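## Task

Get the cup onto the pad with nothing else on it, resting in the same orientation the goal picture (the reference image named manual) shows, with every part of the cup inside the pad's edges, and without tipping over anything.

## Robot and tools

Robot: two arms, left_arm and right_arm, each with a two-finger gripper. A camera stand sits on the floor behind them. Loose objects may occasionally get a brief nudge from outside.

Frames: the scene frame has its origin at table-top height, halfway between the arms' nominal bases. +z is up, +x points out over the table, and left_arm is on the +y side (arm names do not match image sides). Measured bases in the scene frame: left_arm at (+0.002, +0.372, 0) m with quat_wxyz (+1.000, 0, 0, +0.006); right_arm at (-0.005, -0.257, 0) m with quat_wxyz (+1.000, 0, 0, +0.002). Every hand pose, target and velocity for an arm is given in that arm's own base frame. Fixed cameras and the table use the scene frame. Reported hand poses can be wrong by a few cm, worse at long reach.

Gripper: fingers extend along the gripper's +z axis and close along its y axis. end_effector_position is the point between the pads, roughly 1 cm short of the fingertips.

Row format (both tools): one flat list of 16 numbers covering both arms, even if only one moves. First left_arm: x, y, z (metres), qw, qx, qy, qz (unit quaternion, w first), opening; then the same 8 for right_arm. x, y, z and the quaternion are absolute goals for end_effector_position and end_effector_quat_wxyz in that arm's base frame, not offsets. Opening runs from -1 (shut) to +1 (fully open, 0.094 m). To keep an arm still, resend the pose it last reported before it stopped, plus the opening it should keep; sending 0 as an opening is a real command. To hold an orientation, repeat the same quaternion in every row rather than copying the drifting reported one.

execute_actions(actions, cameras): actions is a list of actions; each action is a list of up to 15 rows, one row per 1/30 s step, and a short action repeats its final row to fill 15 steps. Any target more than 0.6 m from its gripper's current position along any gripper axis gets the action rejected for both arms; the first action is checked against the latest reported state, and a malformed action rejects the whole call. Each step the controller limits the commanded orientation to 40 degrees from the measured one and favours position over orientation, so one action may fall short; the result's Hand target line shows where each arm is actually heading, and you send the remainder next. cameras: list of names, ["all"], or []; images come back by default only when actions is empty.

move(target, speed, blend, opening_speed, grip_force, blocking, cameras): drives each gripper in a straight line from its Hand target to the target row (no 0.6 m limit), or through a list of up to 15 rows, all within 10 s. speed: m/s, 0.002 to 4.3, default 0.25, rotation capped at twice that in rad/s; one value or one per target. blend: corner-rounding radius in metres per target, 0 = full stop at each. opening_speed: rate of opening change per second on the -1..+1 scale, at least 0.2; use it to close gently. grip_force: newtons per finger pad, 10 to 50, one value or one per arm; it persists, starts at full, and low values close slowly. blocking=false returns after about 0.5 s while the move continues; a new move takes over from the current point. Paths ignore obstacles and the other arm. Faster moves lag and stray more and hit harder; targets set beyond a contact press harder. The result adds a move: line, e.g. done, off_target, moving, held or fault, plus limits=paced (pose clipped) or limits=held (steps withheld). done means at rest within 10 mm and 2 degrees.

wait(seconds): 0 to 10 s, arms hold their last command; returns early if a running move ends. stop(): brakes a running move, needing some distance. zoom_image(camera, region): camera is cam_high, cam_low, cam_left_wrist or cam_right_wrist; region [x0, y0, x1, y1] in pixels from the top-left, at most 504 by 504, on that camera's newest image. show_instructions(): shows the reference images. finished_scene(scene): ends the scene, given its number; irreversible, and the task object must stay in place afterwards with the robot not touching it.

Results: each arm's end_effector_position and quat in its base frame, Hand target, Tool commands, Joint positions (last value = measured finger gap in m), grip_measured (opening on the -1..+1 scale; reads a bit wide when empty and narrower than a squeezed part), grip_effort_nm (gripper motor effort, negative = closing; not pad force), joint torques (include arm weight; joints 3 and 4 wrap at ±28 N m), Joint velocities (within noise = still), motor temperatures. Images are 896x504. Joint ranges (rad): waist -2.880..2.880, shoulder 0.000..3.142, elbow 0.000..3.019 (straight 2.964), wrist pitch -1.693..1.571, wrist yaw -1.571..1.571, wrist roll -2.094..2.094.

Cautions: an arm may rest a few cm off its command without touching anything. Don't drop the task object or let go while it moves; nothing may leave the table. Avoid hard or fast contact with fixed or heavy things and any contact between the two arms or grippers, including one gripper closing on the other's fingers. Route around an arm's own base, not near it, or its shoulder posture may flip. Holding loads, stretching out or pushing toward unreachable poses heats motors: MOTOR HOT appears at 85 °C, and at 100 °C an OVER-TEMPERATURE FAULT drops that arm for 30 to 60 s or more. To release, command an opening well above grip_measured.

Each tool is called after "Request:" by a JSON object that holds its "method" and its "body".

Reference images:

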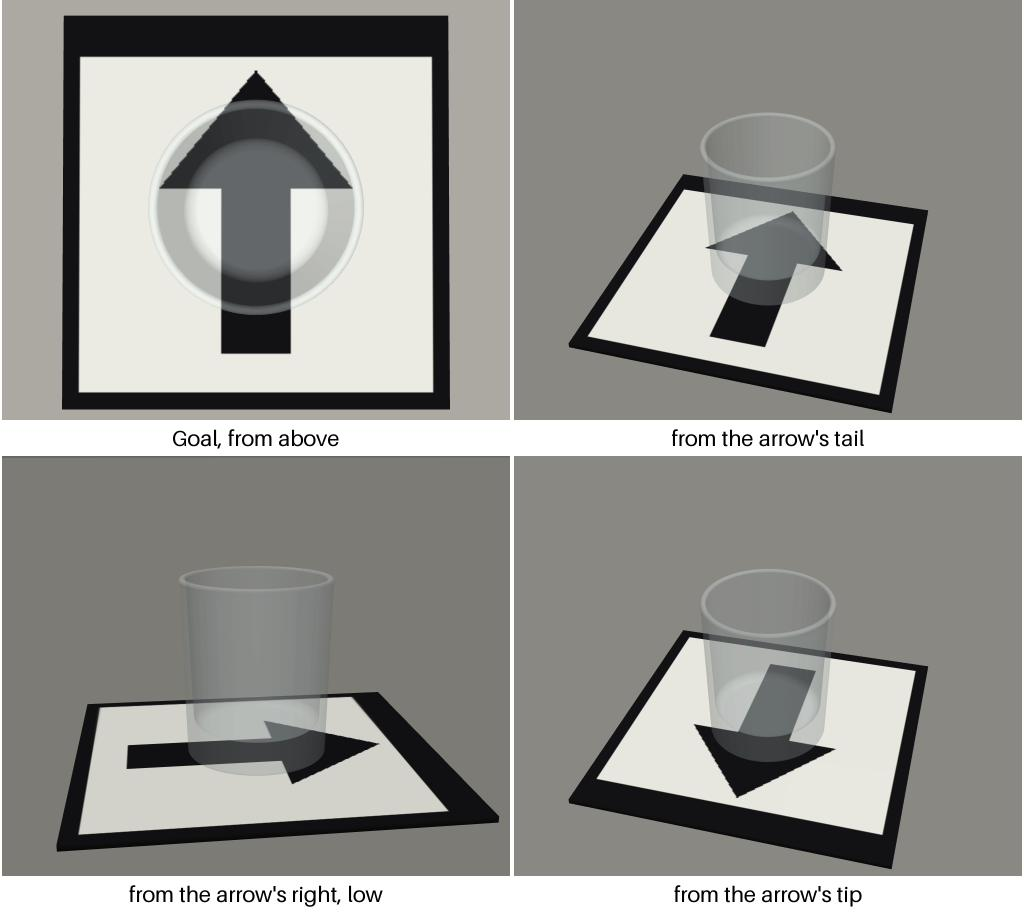

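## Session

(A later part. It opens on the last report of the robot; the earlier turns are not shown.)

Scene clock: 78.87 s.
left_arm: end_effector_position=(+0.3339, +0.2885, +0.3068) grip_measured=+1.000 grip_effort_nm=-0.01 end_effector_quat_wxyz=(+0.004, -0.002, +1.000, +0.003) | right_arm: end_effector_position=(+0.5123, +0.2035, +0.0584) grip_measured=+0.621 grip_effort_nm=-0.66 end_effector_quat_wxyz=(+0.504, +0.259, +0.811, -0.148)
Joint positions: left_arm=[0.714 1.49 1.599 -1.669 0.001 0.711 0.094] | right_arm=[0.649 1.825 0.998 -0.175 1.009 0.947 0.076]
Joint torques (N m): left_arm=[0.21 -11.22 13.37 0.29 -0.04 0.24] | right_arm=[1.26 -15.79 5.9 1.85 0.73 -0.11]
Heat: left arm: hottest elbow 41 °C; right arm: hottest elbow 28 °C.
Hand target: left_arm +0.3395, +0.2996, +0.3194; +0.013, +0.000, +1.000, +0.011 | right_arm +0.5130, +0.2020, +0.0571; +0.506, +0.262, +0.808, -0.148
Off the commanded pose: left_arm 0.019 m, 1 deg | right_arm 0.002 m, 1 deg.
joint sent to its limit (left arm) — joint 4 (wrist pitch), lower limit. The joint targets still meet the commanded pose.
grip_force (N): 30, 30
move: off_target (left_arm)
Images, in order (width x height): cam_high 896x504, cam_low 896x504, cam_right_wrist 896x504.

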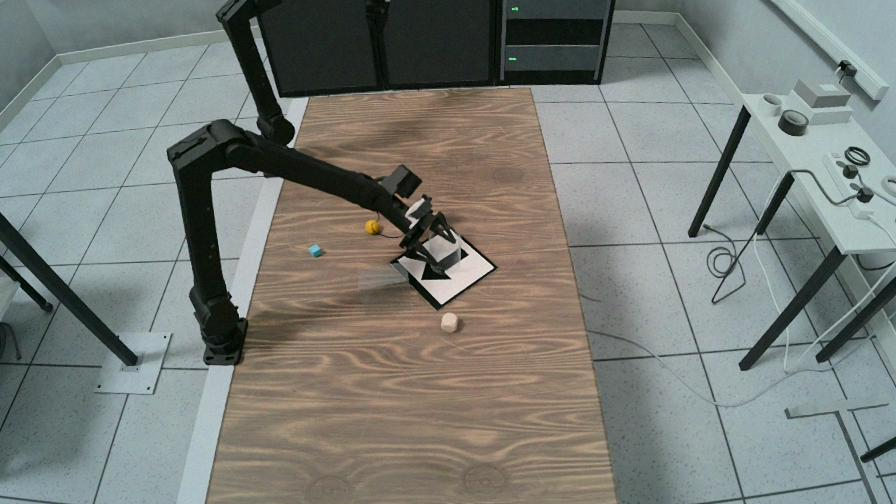

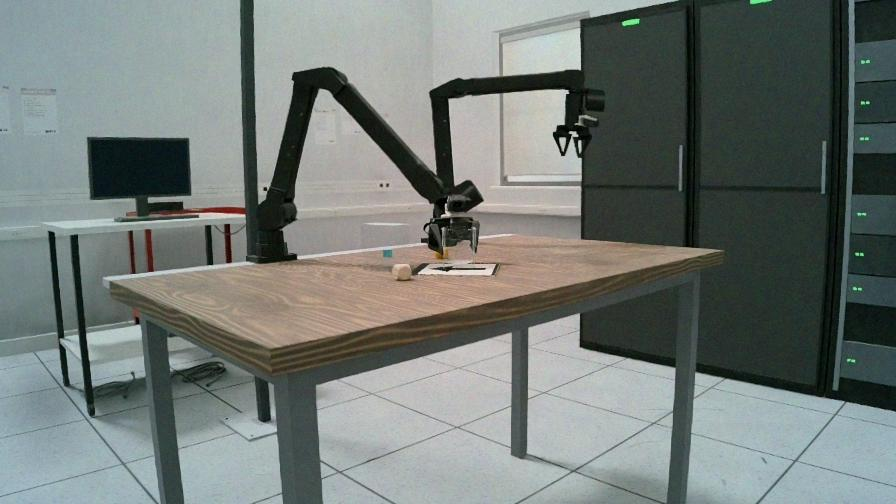

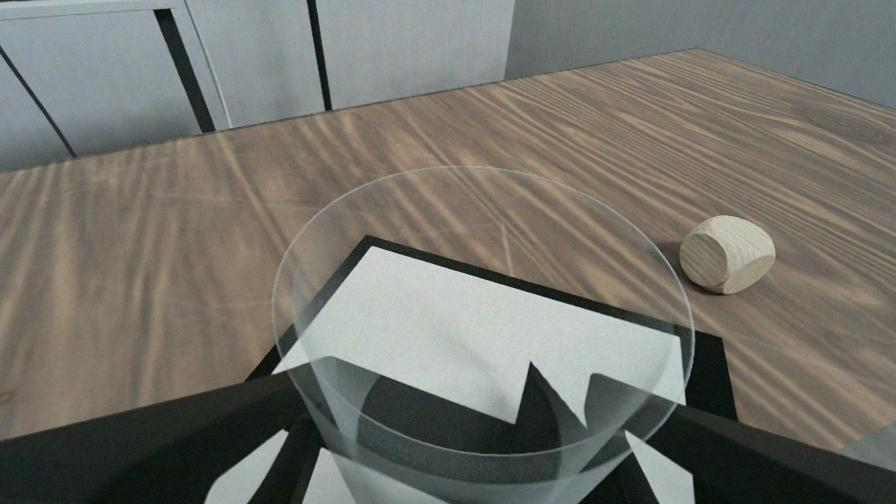

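Request:
{"method": "move", "body": {"target": [0.34,0.30,0.32,0,0,1,0,1,0.509,0.199,0.050,0.5060,0.2621,0.8085,-0.1479,0.35], "speed": 0.03, "cameras": ["cam_low","cam_high"]}}

Request:
{"method": "zoom_image", "body": {"camera": "cam_low", "region": [420, 200, 510, 285]}}

Scene clock: 80.27 s.
left_arm: end_effector_position=(+0.3339, +0.2885, +0.3068) grip_measured=+1.000 grip_effort_nm=-0.02 end_effector_quat_wxyz=(+0.004, -0.002, +1.000, +0.003) | right_arm: end_effector_position=(+0.5115, +0.2026, +0.0573) grip_measured=+0.621 grip_effort_nm=-0.66 end_effector_quat_wxyz=(+0.508, +0.262, +0.808, -0.144)
Joint positions: left_arm=[0.714 1.49 1.599 -1.669 0.001 0.711 0.094] | right_arm=[0.649 1.825 0.987 -0.15 1.012 0.947 0.076]
Joint torques (N m): left_arm=[0.38 -11.11 13.41 0.28 -0.06 0.25] | right_arm=[1.2 -15.27 5.2 1.78 0.6 -0.1]
Heat: left arm: hottest elbow 41 °C; right arm: hottest elbow 28 °C.
Hand target: left_arm +0.3395, +0.2996, +0.3194; +0.013, +0.000, +1.000, +0.011 | right_arm +0.5090, +0.1990, +0.0502; +0.506, +0.262, +0.808, -0.148
Off the commanded pose: left_arm 0.019 m, 1 deg | right_arm 0.009 m, 1 deg.
joint sent to its limit (left arm) — joint 4 (wrist pitch), lower limit. The joint targets still meet the commanded pose.
grip_force (N): 30, 30
move: off_target (left_arm)
Images, in order (width x height): cam_high 896x504, cam_low 896x504.

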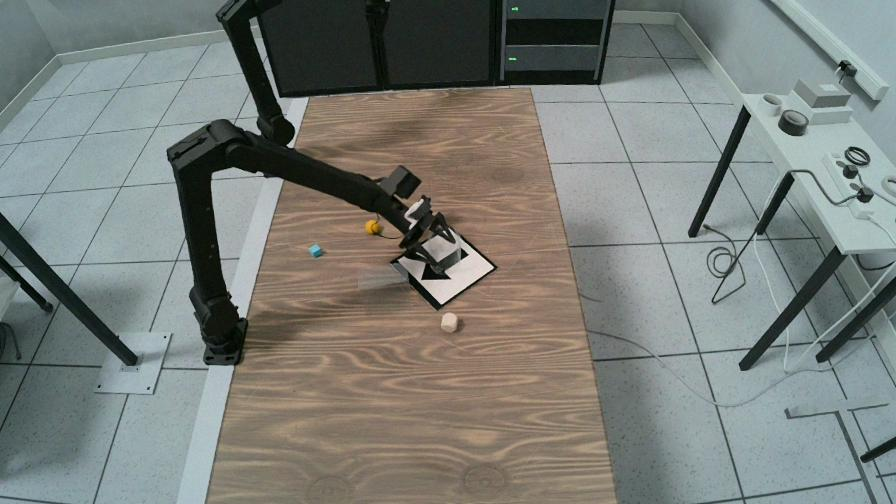

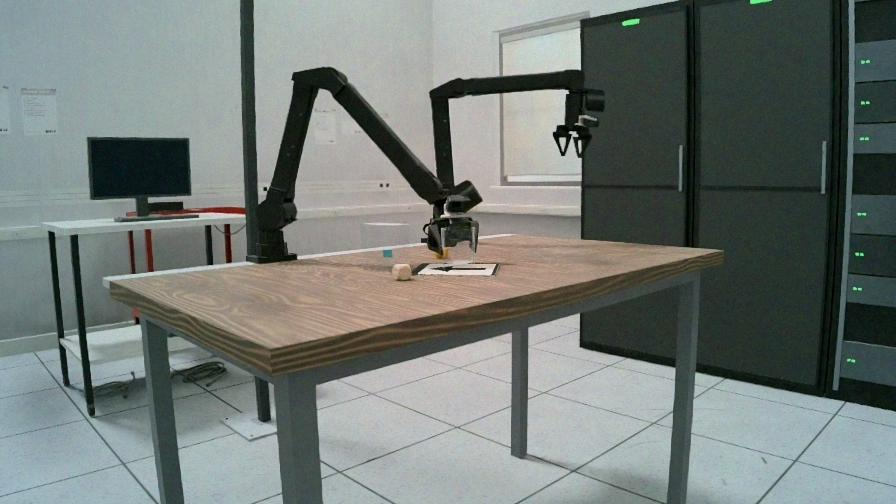

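Scaled by 5.600 from the camera's 896x504 image, which has a finer 1280x720 frame.

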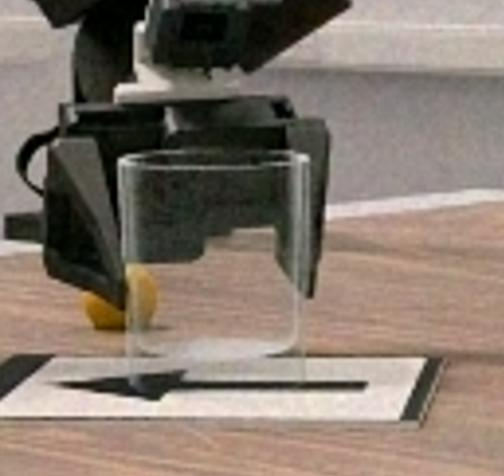

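Request:
{"method": "zoom_image", "body": {"camera": "cam_low", "region": [432, 245, 482, 280]}}

Request:
{"method": "zoom_image", "body": {"camera": "cam_high", "region": [410, 215, 480, 285]}}

Scaled by 10.080 from the camera's 896x504 image, which has a finer 1280x720 frame.

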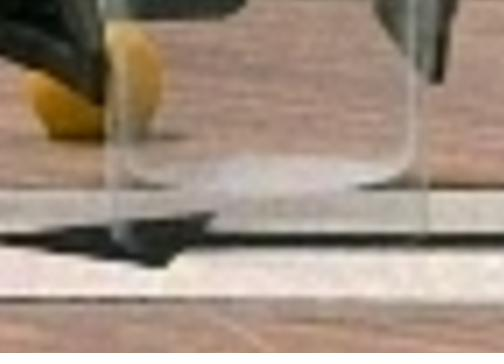

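Scaled by 7.200 from the camera's 896x504 image, which has a finer 1280x720 frame.

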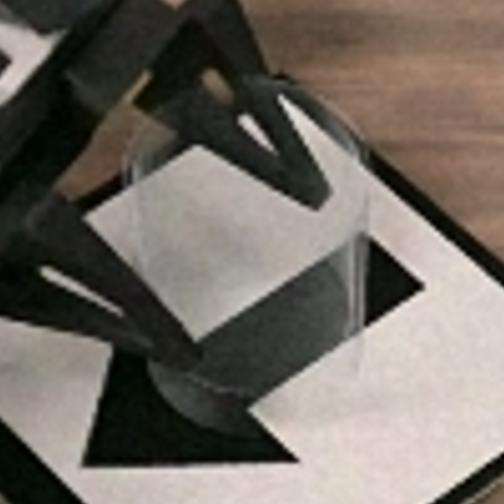

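Request:
{"method": "move", "body": {"target": [0.34,0.30,0.32,0,0,1,0,1,0.5110,0.2020,0.0555,0.5070,0.2620,0.8081,-0.1457,1.0], "speed": 0.03, "opening_speed": 0.35, "cameras": ["cam_low","cam_high"]}}

Request:
{"method": "zoom_image", "body": {"camera": "cam_low", "region": [420, 200, 510, 285]}}

Request:
{"method": "zoom_image", "body": {"camera": "cam_high", "region": [380, 215, 500, 315]}}

Scene clock: 83.80 s.
left_arm: end_effector_position=(+0.3339, +0.2885, +0.3068) grip_measured=+1.000 grip_effort_nm=-0.02 end_effector_quat_wxyz=(+0.004, -0.002, +1.000, +0.003) | right_arm: end_effector_position=(+0.5116, +0.2026, +0.0574) grip_measured=+0.997 grip_effort_nm=0.13 end_effector_quat_wxyz=(+0.508, +0.262, +0.808, -0.144)
Joint positions: left_arm=[0.714 1.49 1.599 -1.669 0.001 0.711 0.094] | right_arm=[0.649 1.825 0.987 -0.149 1.012 0.947 0.094]
Joint torques (N m): left_arm=[-0.26 -11.46 13.55 0.13 -0.04 0.26] | right_arm=[1.44 -15.79 5.96 1.25 0.57 -0.1]
Heat: left arm: hottest elbow 42 °C; right arm: hottest elbow 28 °C.
Hand target: left_arm +0.3395, +0.2996, +0.3194; +0.013, +0.000, +1.000, +0.011 | right_arm +0.5111, +0.2020, +0.0556; +0.507, +0.262, +0.808, -0.146
Off the commanded pose: left_arm 0.019 m, 1 deg | right_arm 0.002 m, 0 deg.
joint sent to its limit (left arm) — joint 4 (wrist pitch), lower limit. The joint targets still meet the commanded pose.
grip_force (N): 30, 30
move: off_target (left_arm)
Images, in order (width x height): cam_high 896x504, cam_low 896x504.

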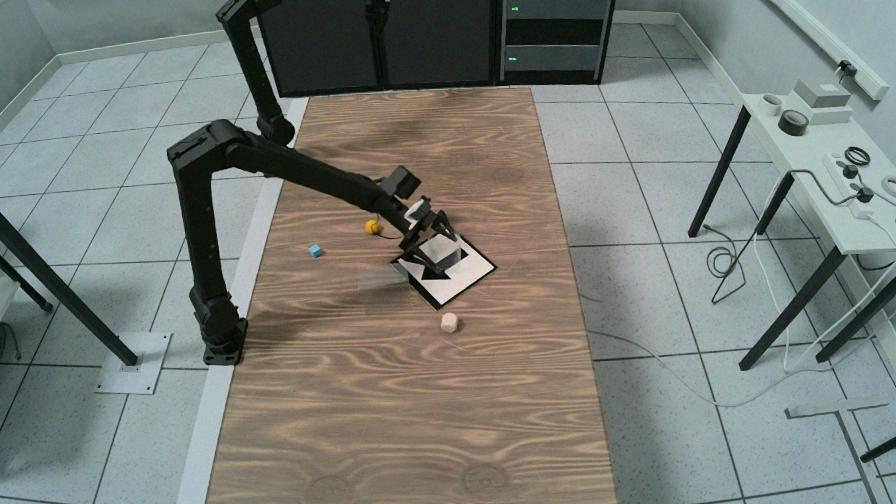

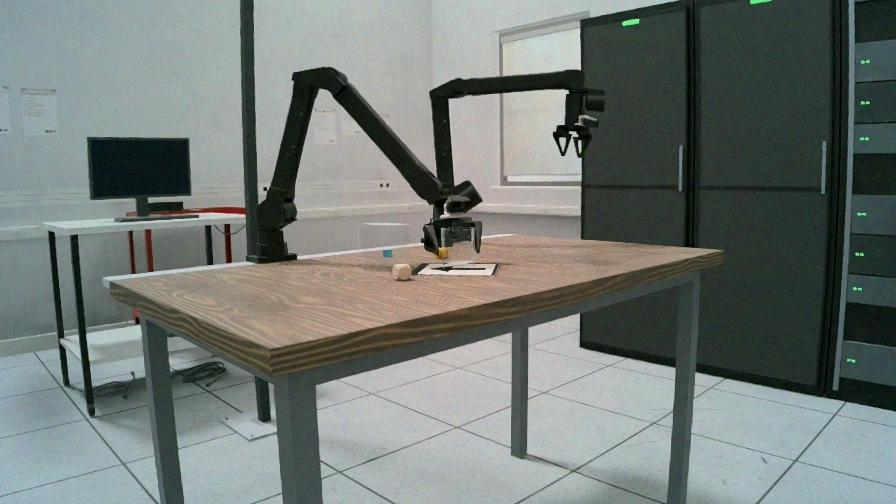

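Scaled by 5.600 from the camera's 896x504 image, which has a finer 1280x720 frame.

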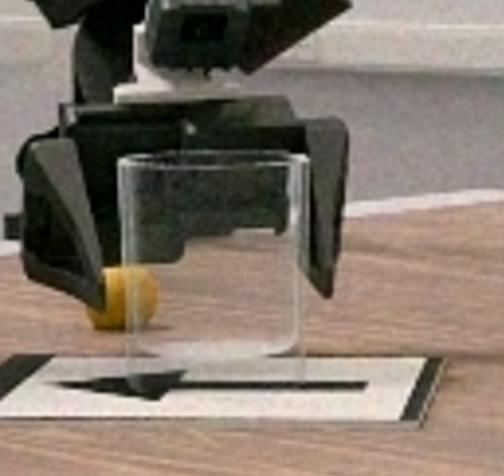

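Scaled by 4.200 from the camera's 896x504 image, which has a finer 1280x720 frame.

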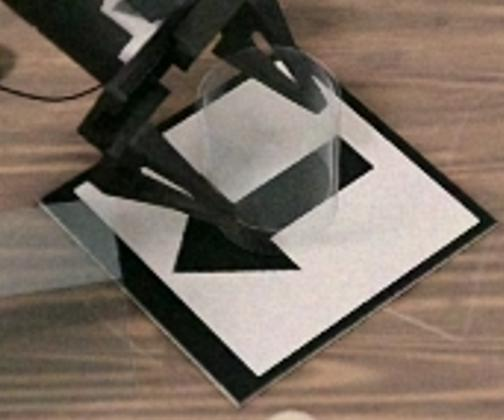

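Request:
{"method": "move", "body": {"target": [0.34,0.30,0.32,0,0,1,0,1,0.4730,0.2273,0.085,0.5070,0.2620,0.8081,-0.1457,1.0], "speed": 0.06, "cameras": ["cam_low","cam_high","cam_right_wrist"]}}

Request:
{"method": "zoom_image", "body": {"camera": "cam_low", "region": [420, 200, 510, 285]}}

Request:
{"method": "zoom_image", "body": {"camera": "cam_high", "region": [380, 215, 500, 315]}}

Scene clock: 86.00 s.
left_arm: end_effector_position=(+0.3339, +0.2885, +0.3068) grip_measured=+1.000 grip_effort_nm=-0.01 end_effector_quat_wxyz=(+0.004, -0.002, +1.000, +0.003) | right_arm: end_effector_position=(+0.4727, +0.2232, +0.0755) grip_measured=+0.998 grip_effort_nm=0.13 end_effector_quat_wxyz=(+0.502, +0.256, +0.812, -0.154)
Joint positions: left_arm=[0.714 1.49 1.599 -1.669 0.001 0.711 0.094] | right_arm=[0.736 1.765 0.987 -0.364 1.054 1.095 0.094]
Joint torques (N m): left_arm=[-0.26 -11.34 13.49 0.23 -0.03 0.3] | right_arm=[1.79 -16.56 6.72 0.73 0.76 -0.02]
Heat: left arm: hottest elbow 42 °C; right arm: hottest elbow 28 °C.
Hand target: left_arm +0.3395, +0.2996, +0.3194; +0.013, +0.000, +1.000, +0.011 | right_arm +0.4731, +0.2272, +0.0849; +0.507, +0.262, +0.808, -0.145
Off the commanded pose: left_arm 0.019 m, 1 deg | right_arm 0.010 m, 1 deg.
joint sent to its limit (left arm) — joint 4 (wrist pitch), lower limit. The joint targets still meet the commanded pose.
grip_force (N): 30, 30
move: off_target (left_arm)
Images, in order (width x height): cam_high 896x504, cam_low 896x504, cam_right_wrist 896x504.

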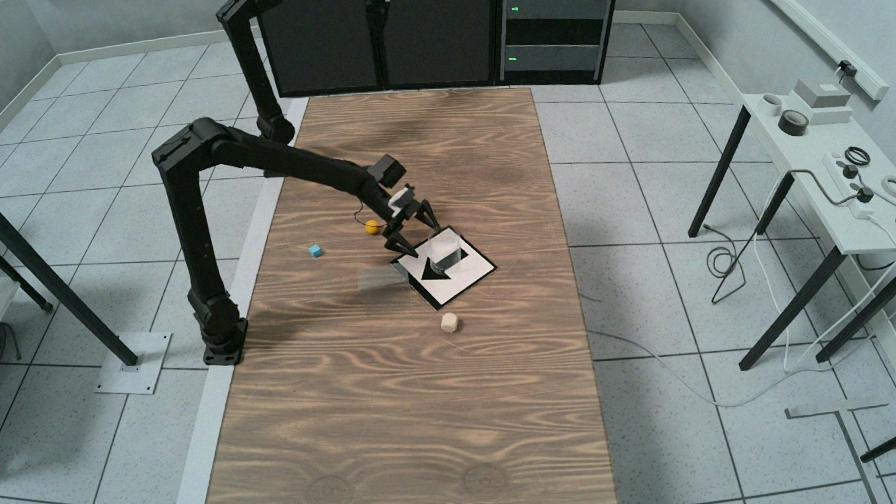

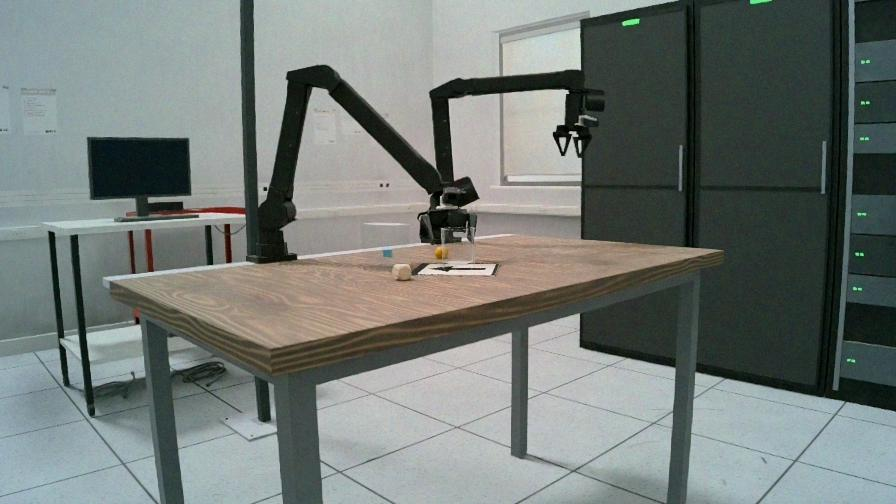

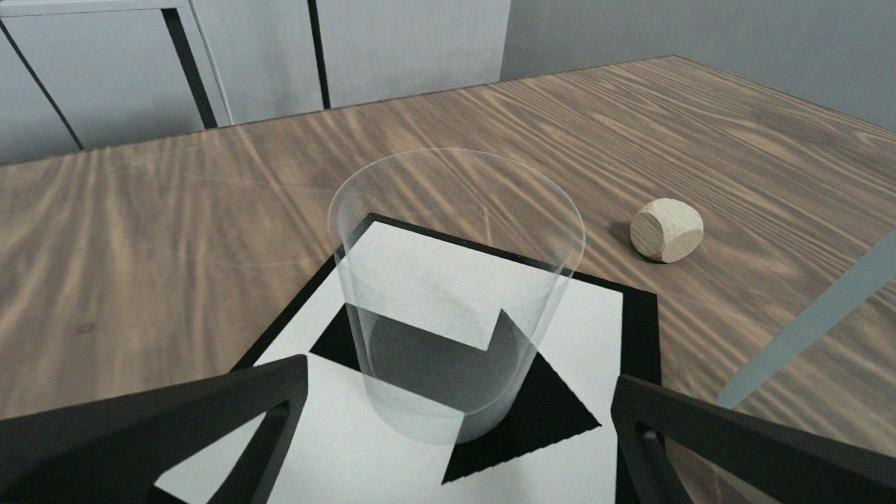

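Scaled by 5.600 from the camera's 896x504 image, which has a finer 1280x720 frame.

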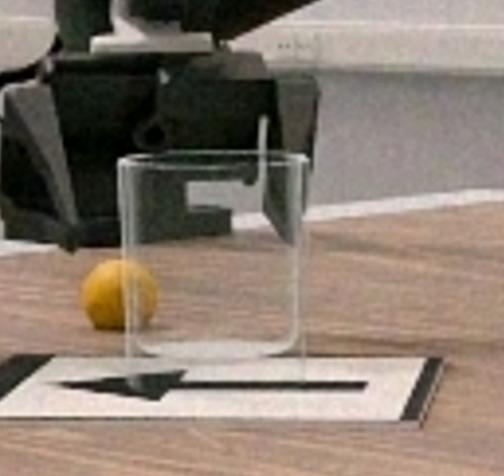

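Scaled by 4.200 from the camera's 896x504 image, which has a finer 1280x720 frame.

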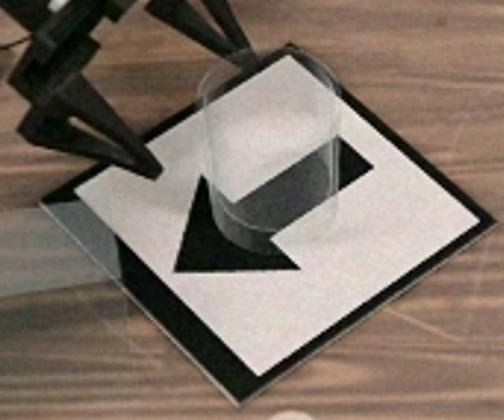

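Request:
{"method": "move", "body": {"target": [0.34,0.30,0.32,0,0,1,0,1,0.415,0.266,0.15,0.5070,0.2620,0.8081,-0.1457,1.0], "speed": 0.12, "cameras": ["cam_low","cam_high"]}}

Request:
{"method": "zoom_image", "body": {"camera": "cam_high", "region": [340, 200, 510, 320]}}

Scene clock: 90.80 s.
left_arm: end_effector_position=(+0.3339, +0.2885, +0.3068) grip_measured=+1.000 grip_effort_nm=-0.02 end_effector_quat_wxyz=(+0.004, -0.002, +1.000, +0.003) | right_arm: end_effector_position=(+0.4072, +0.2536, +0.1336) grip_measured=+0.998 grip_effort_nm=0.13 end_effector_quat_wxyz=(+0.499, +0.250, +0.814, -0.164)
Joint positions: left_arm=[0.714 1.49 1.599 -1.669 0.001 0.711 0.094] | right_arm=[0.887 1.649 1.043 -0.828 1.1 1.399 0.094]
Joint torques (N m): left_arm=[0.15 -11.81 13.42 0.16 0 0.29] | right_arm=[1.9 -15.03 9.76 0.18 0.83 -0.01]
Heat: left arm: hottest elbow 42 °C; right arm: hottest elbow 28 °C.
Hand target: left_arm +0.3395, +0.2996, +0.3194; +0.013, +0.000, +1.000, +0.011 | right_arm +0.4144, +0.2656, +0.1502; +0.507, +0.262, +0.808, -0.145
Off the commanded pose: left_arm 0.019 m, 1 deg | right_arm 0.022 m, 3 deg.
joint sent to its limit (left arm) — joint 4 (wrist pitch), lower limit. The joint targets still meet the commanded pose.
grip_force (N): 30, 30
move: off_target (left_arm, right_arm)
Images, in order (width x height): cam_high 896x504, cam_low 896x504.

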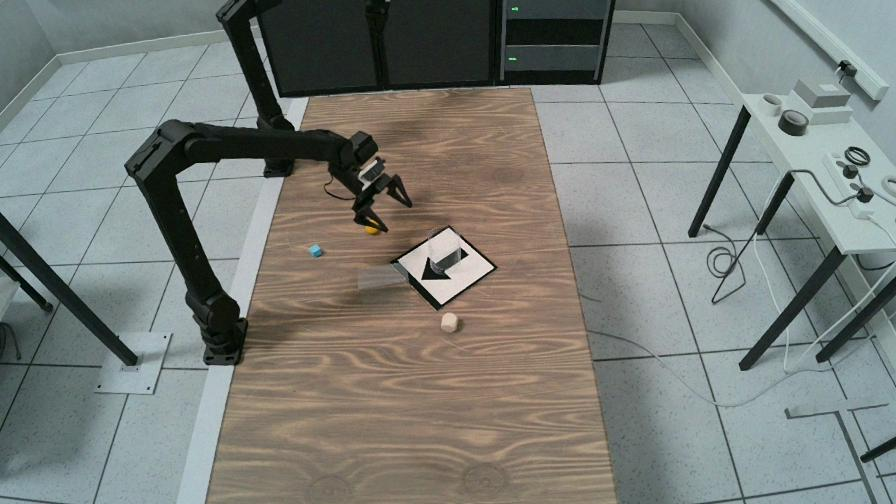

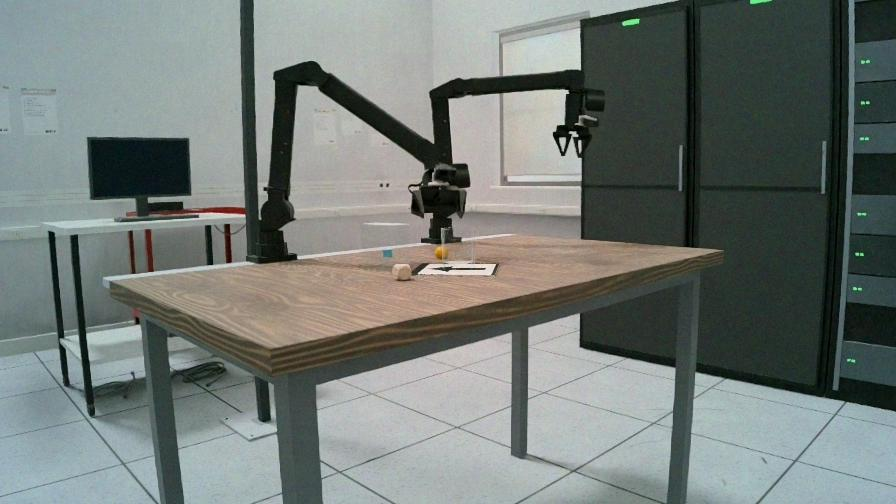

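Scaled by 2.965 from the camera's 896x504 image, which has a finer 1280x720 frame.

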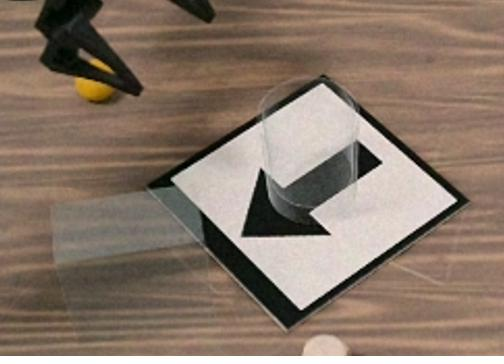

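Cup stands upright at the pad's centre, nothing disturbed.

Request:
{"method": "finished_scene", "body": {"scene": 2}}

The scene is finished: the task was done.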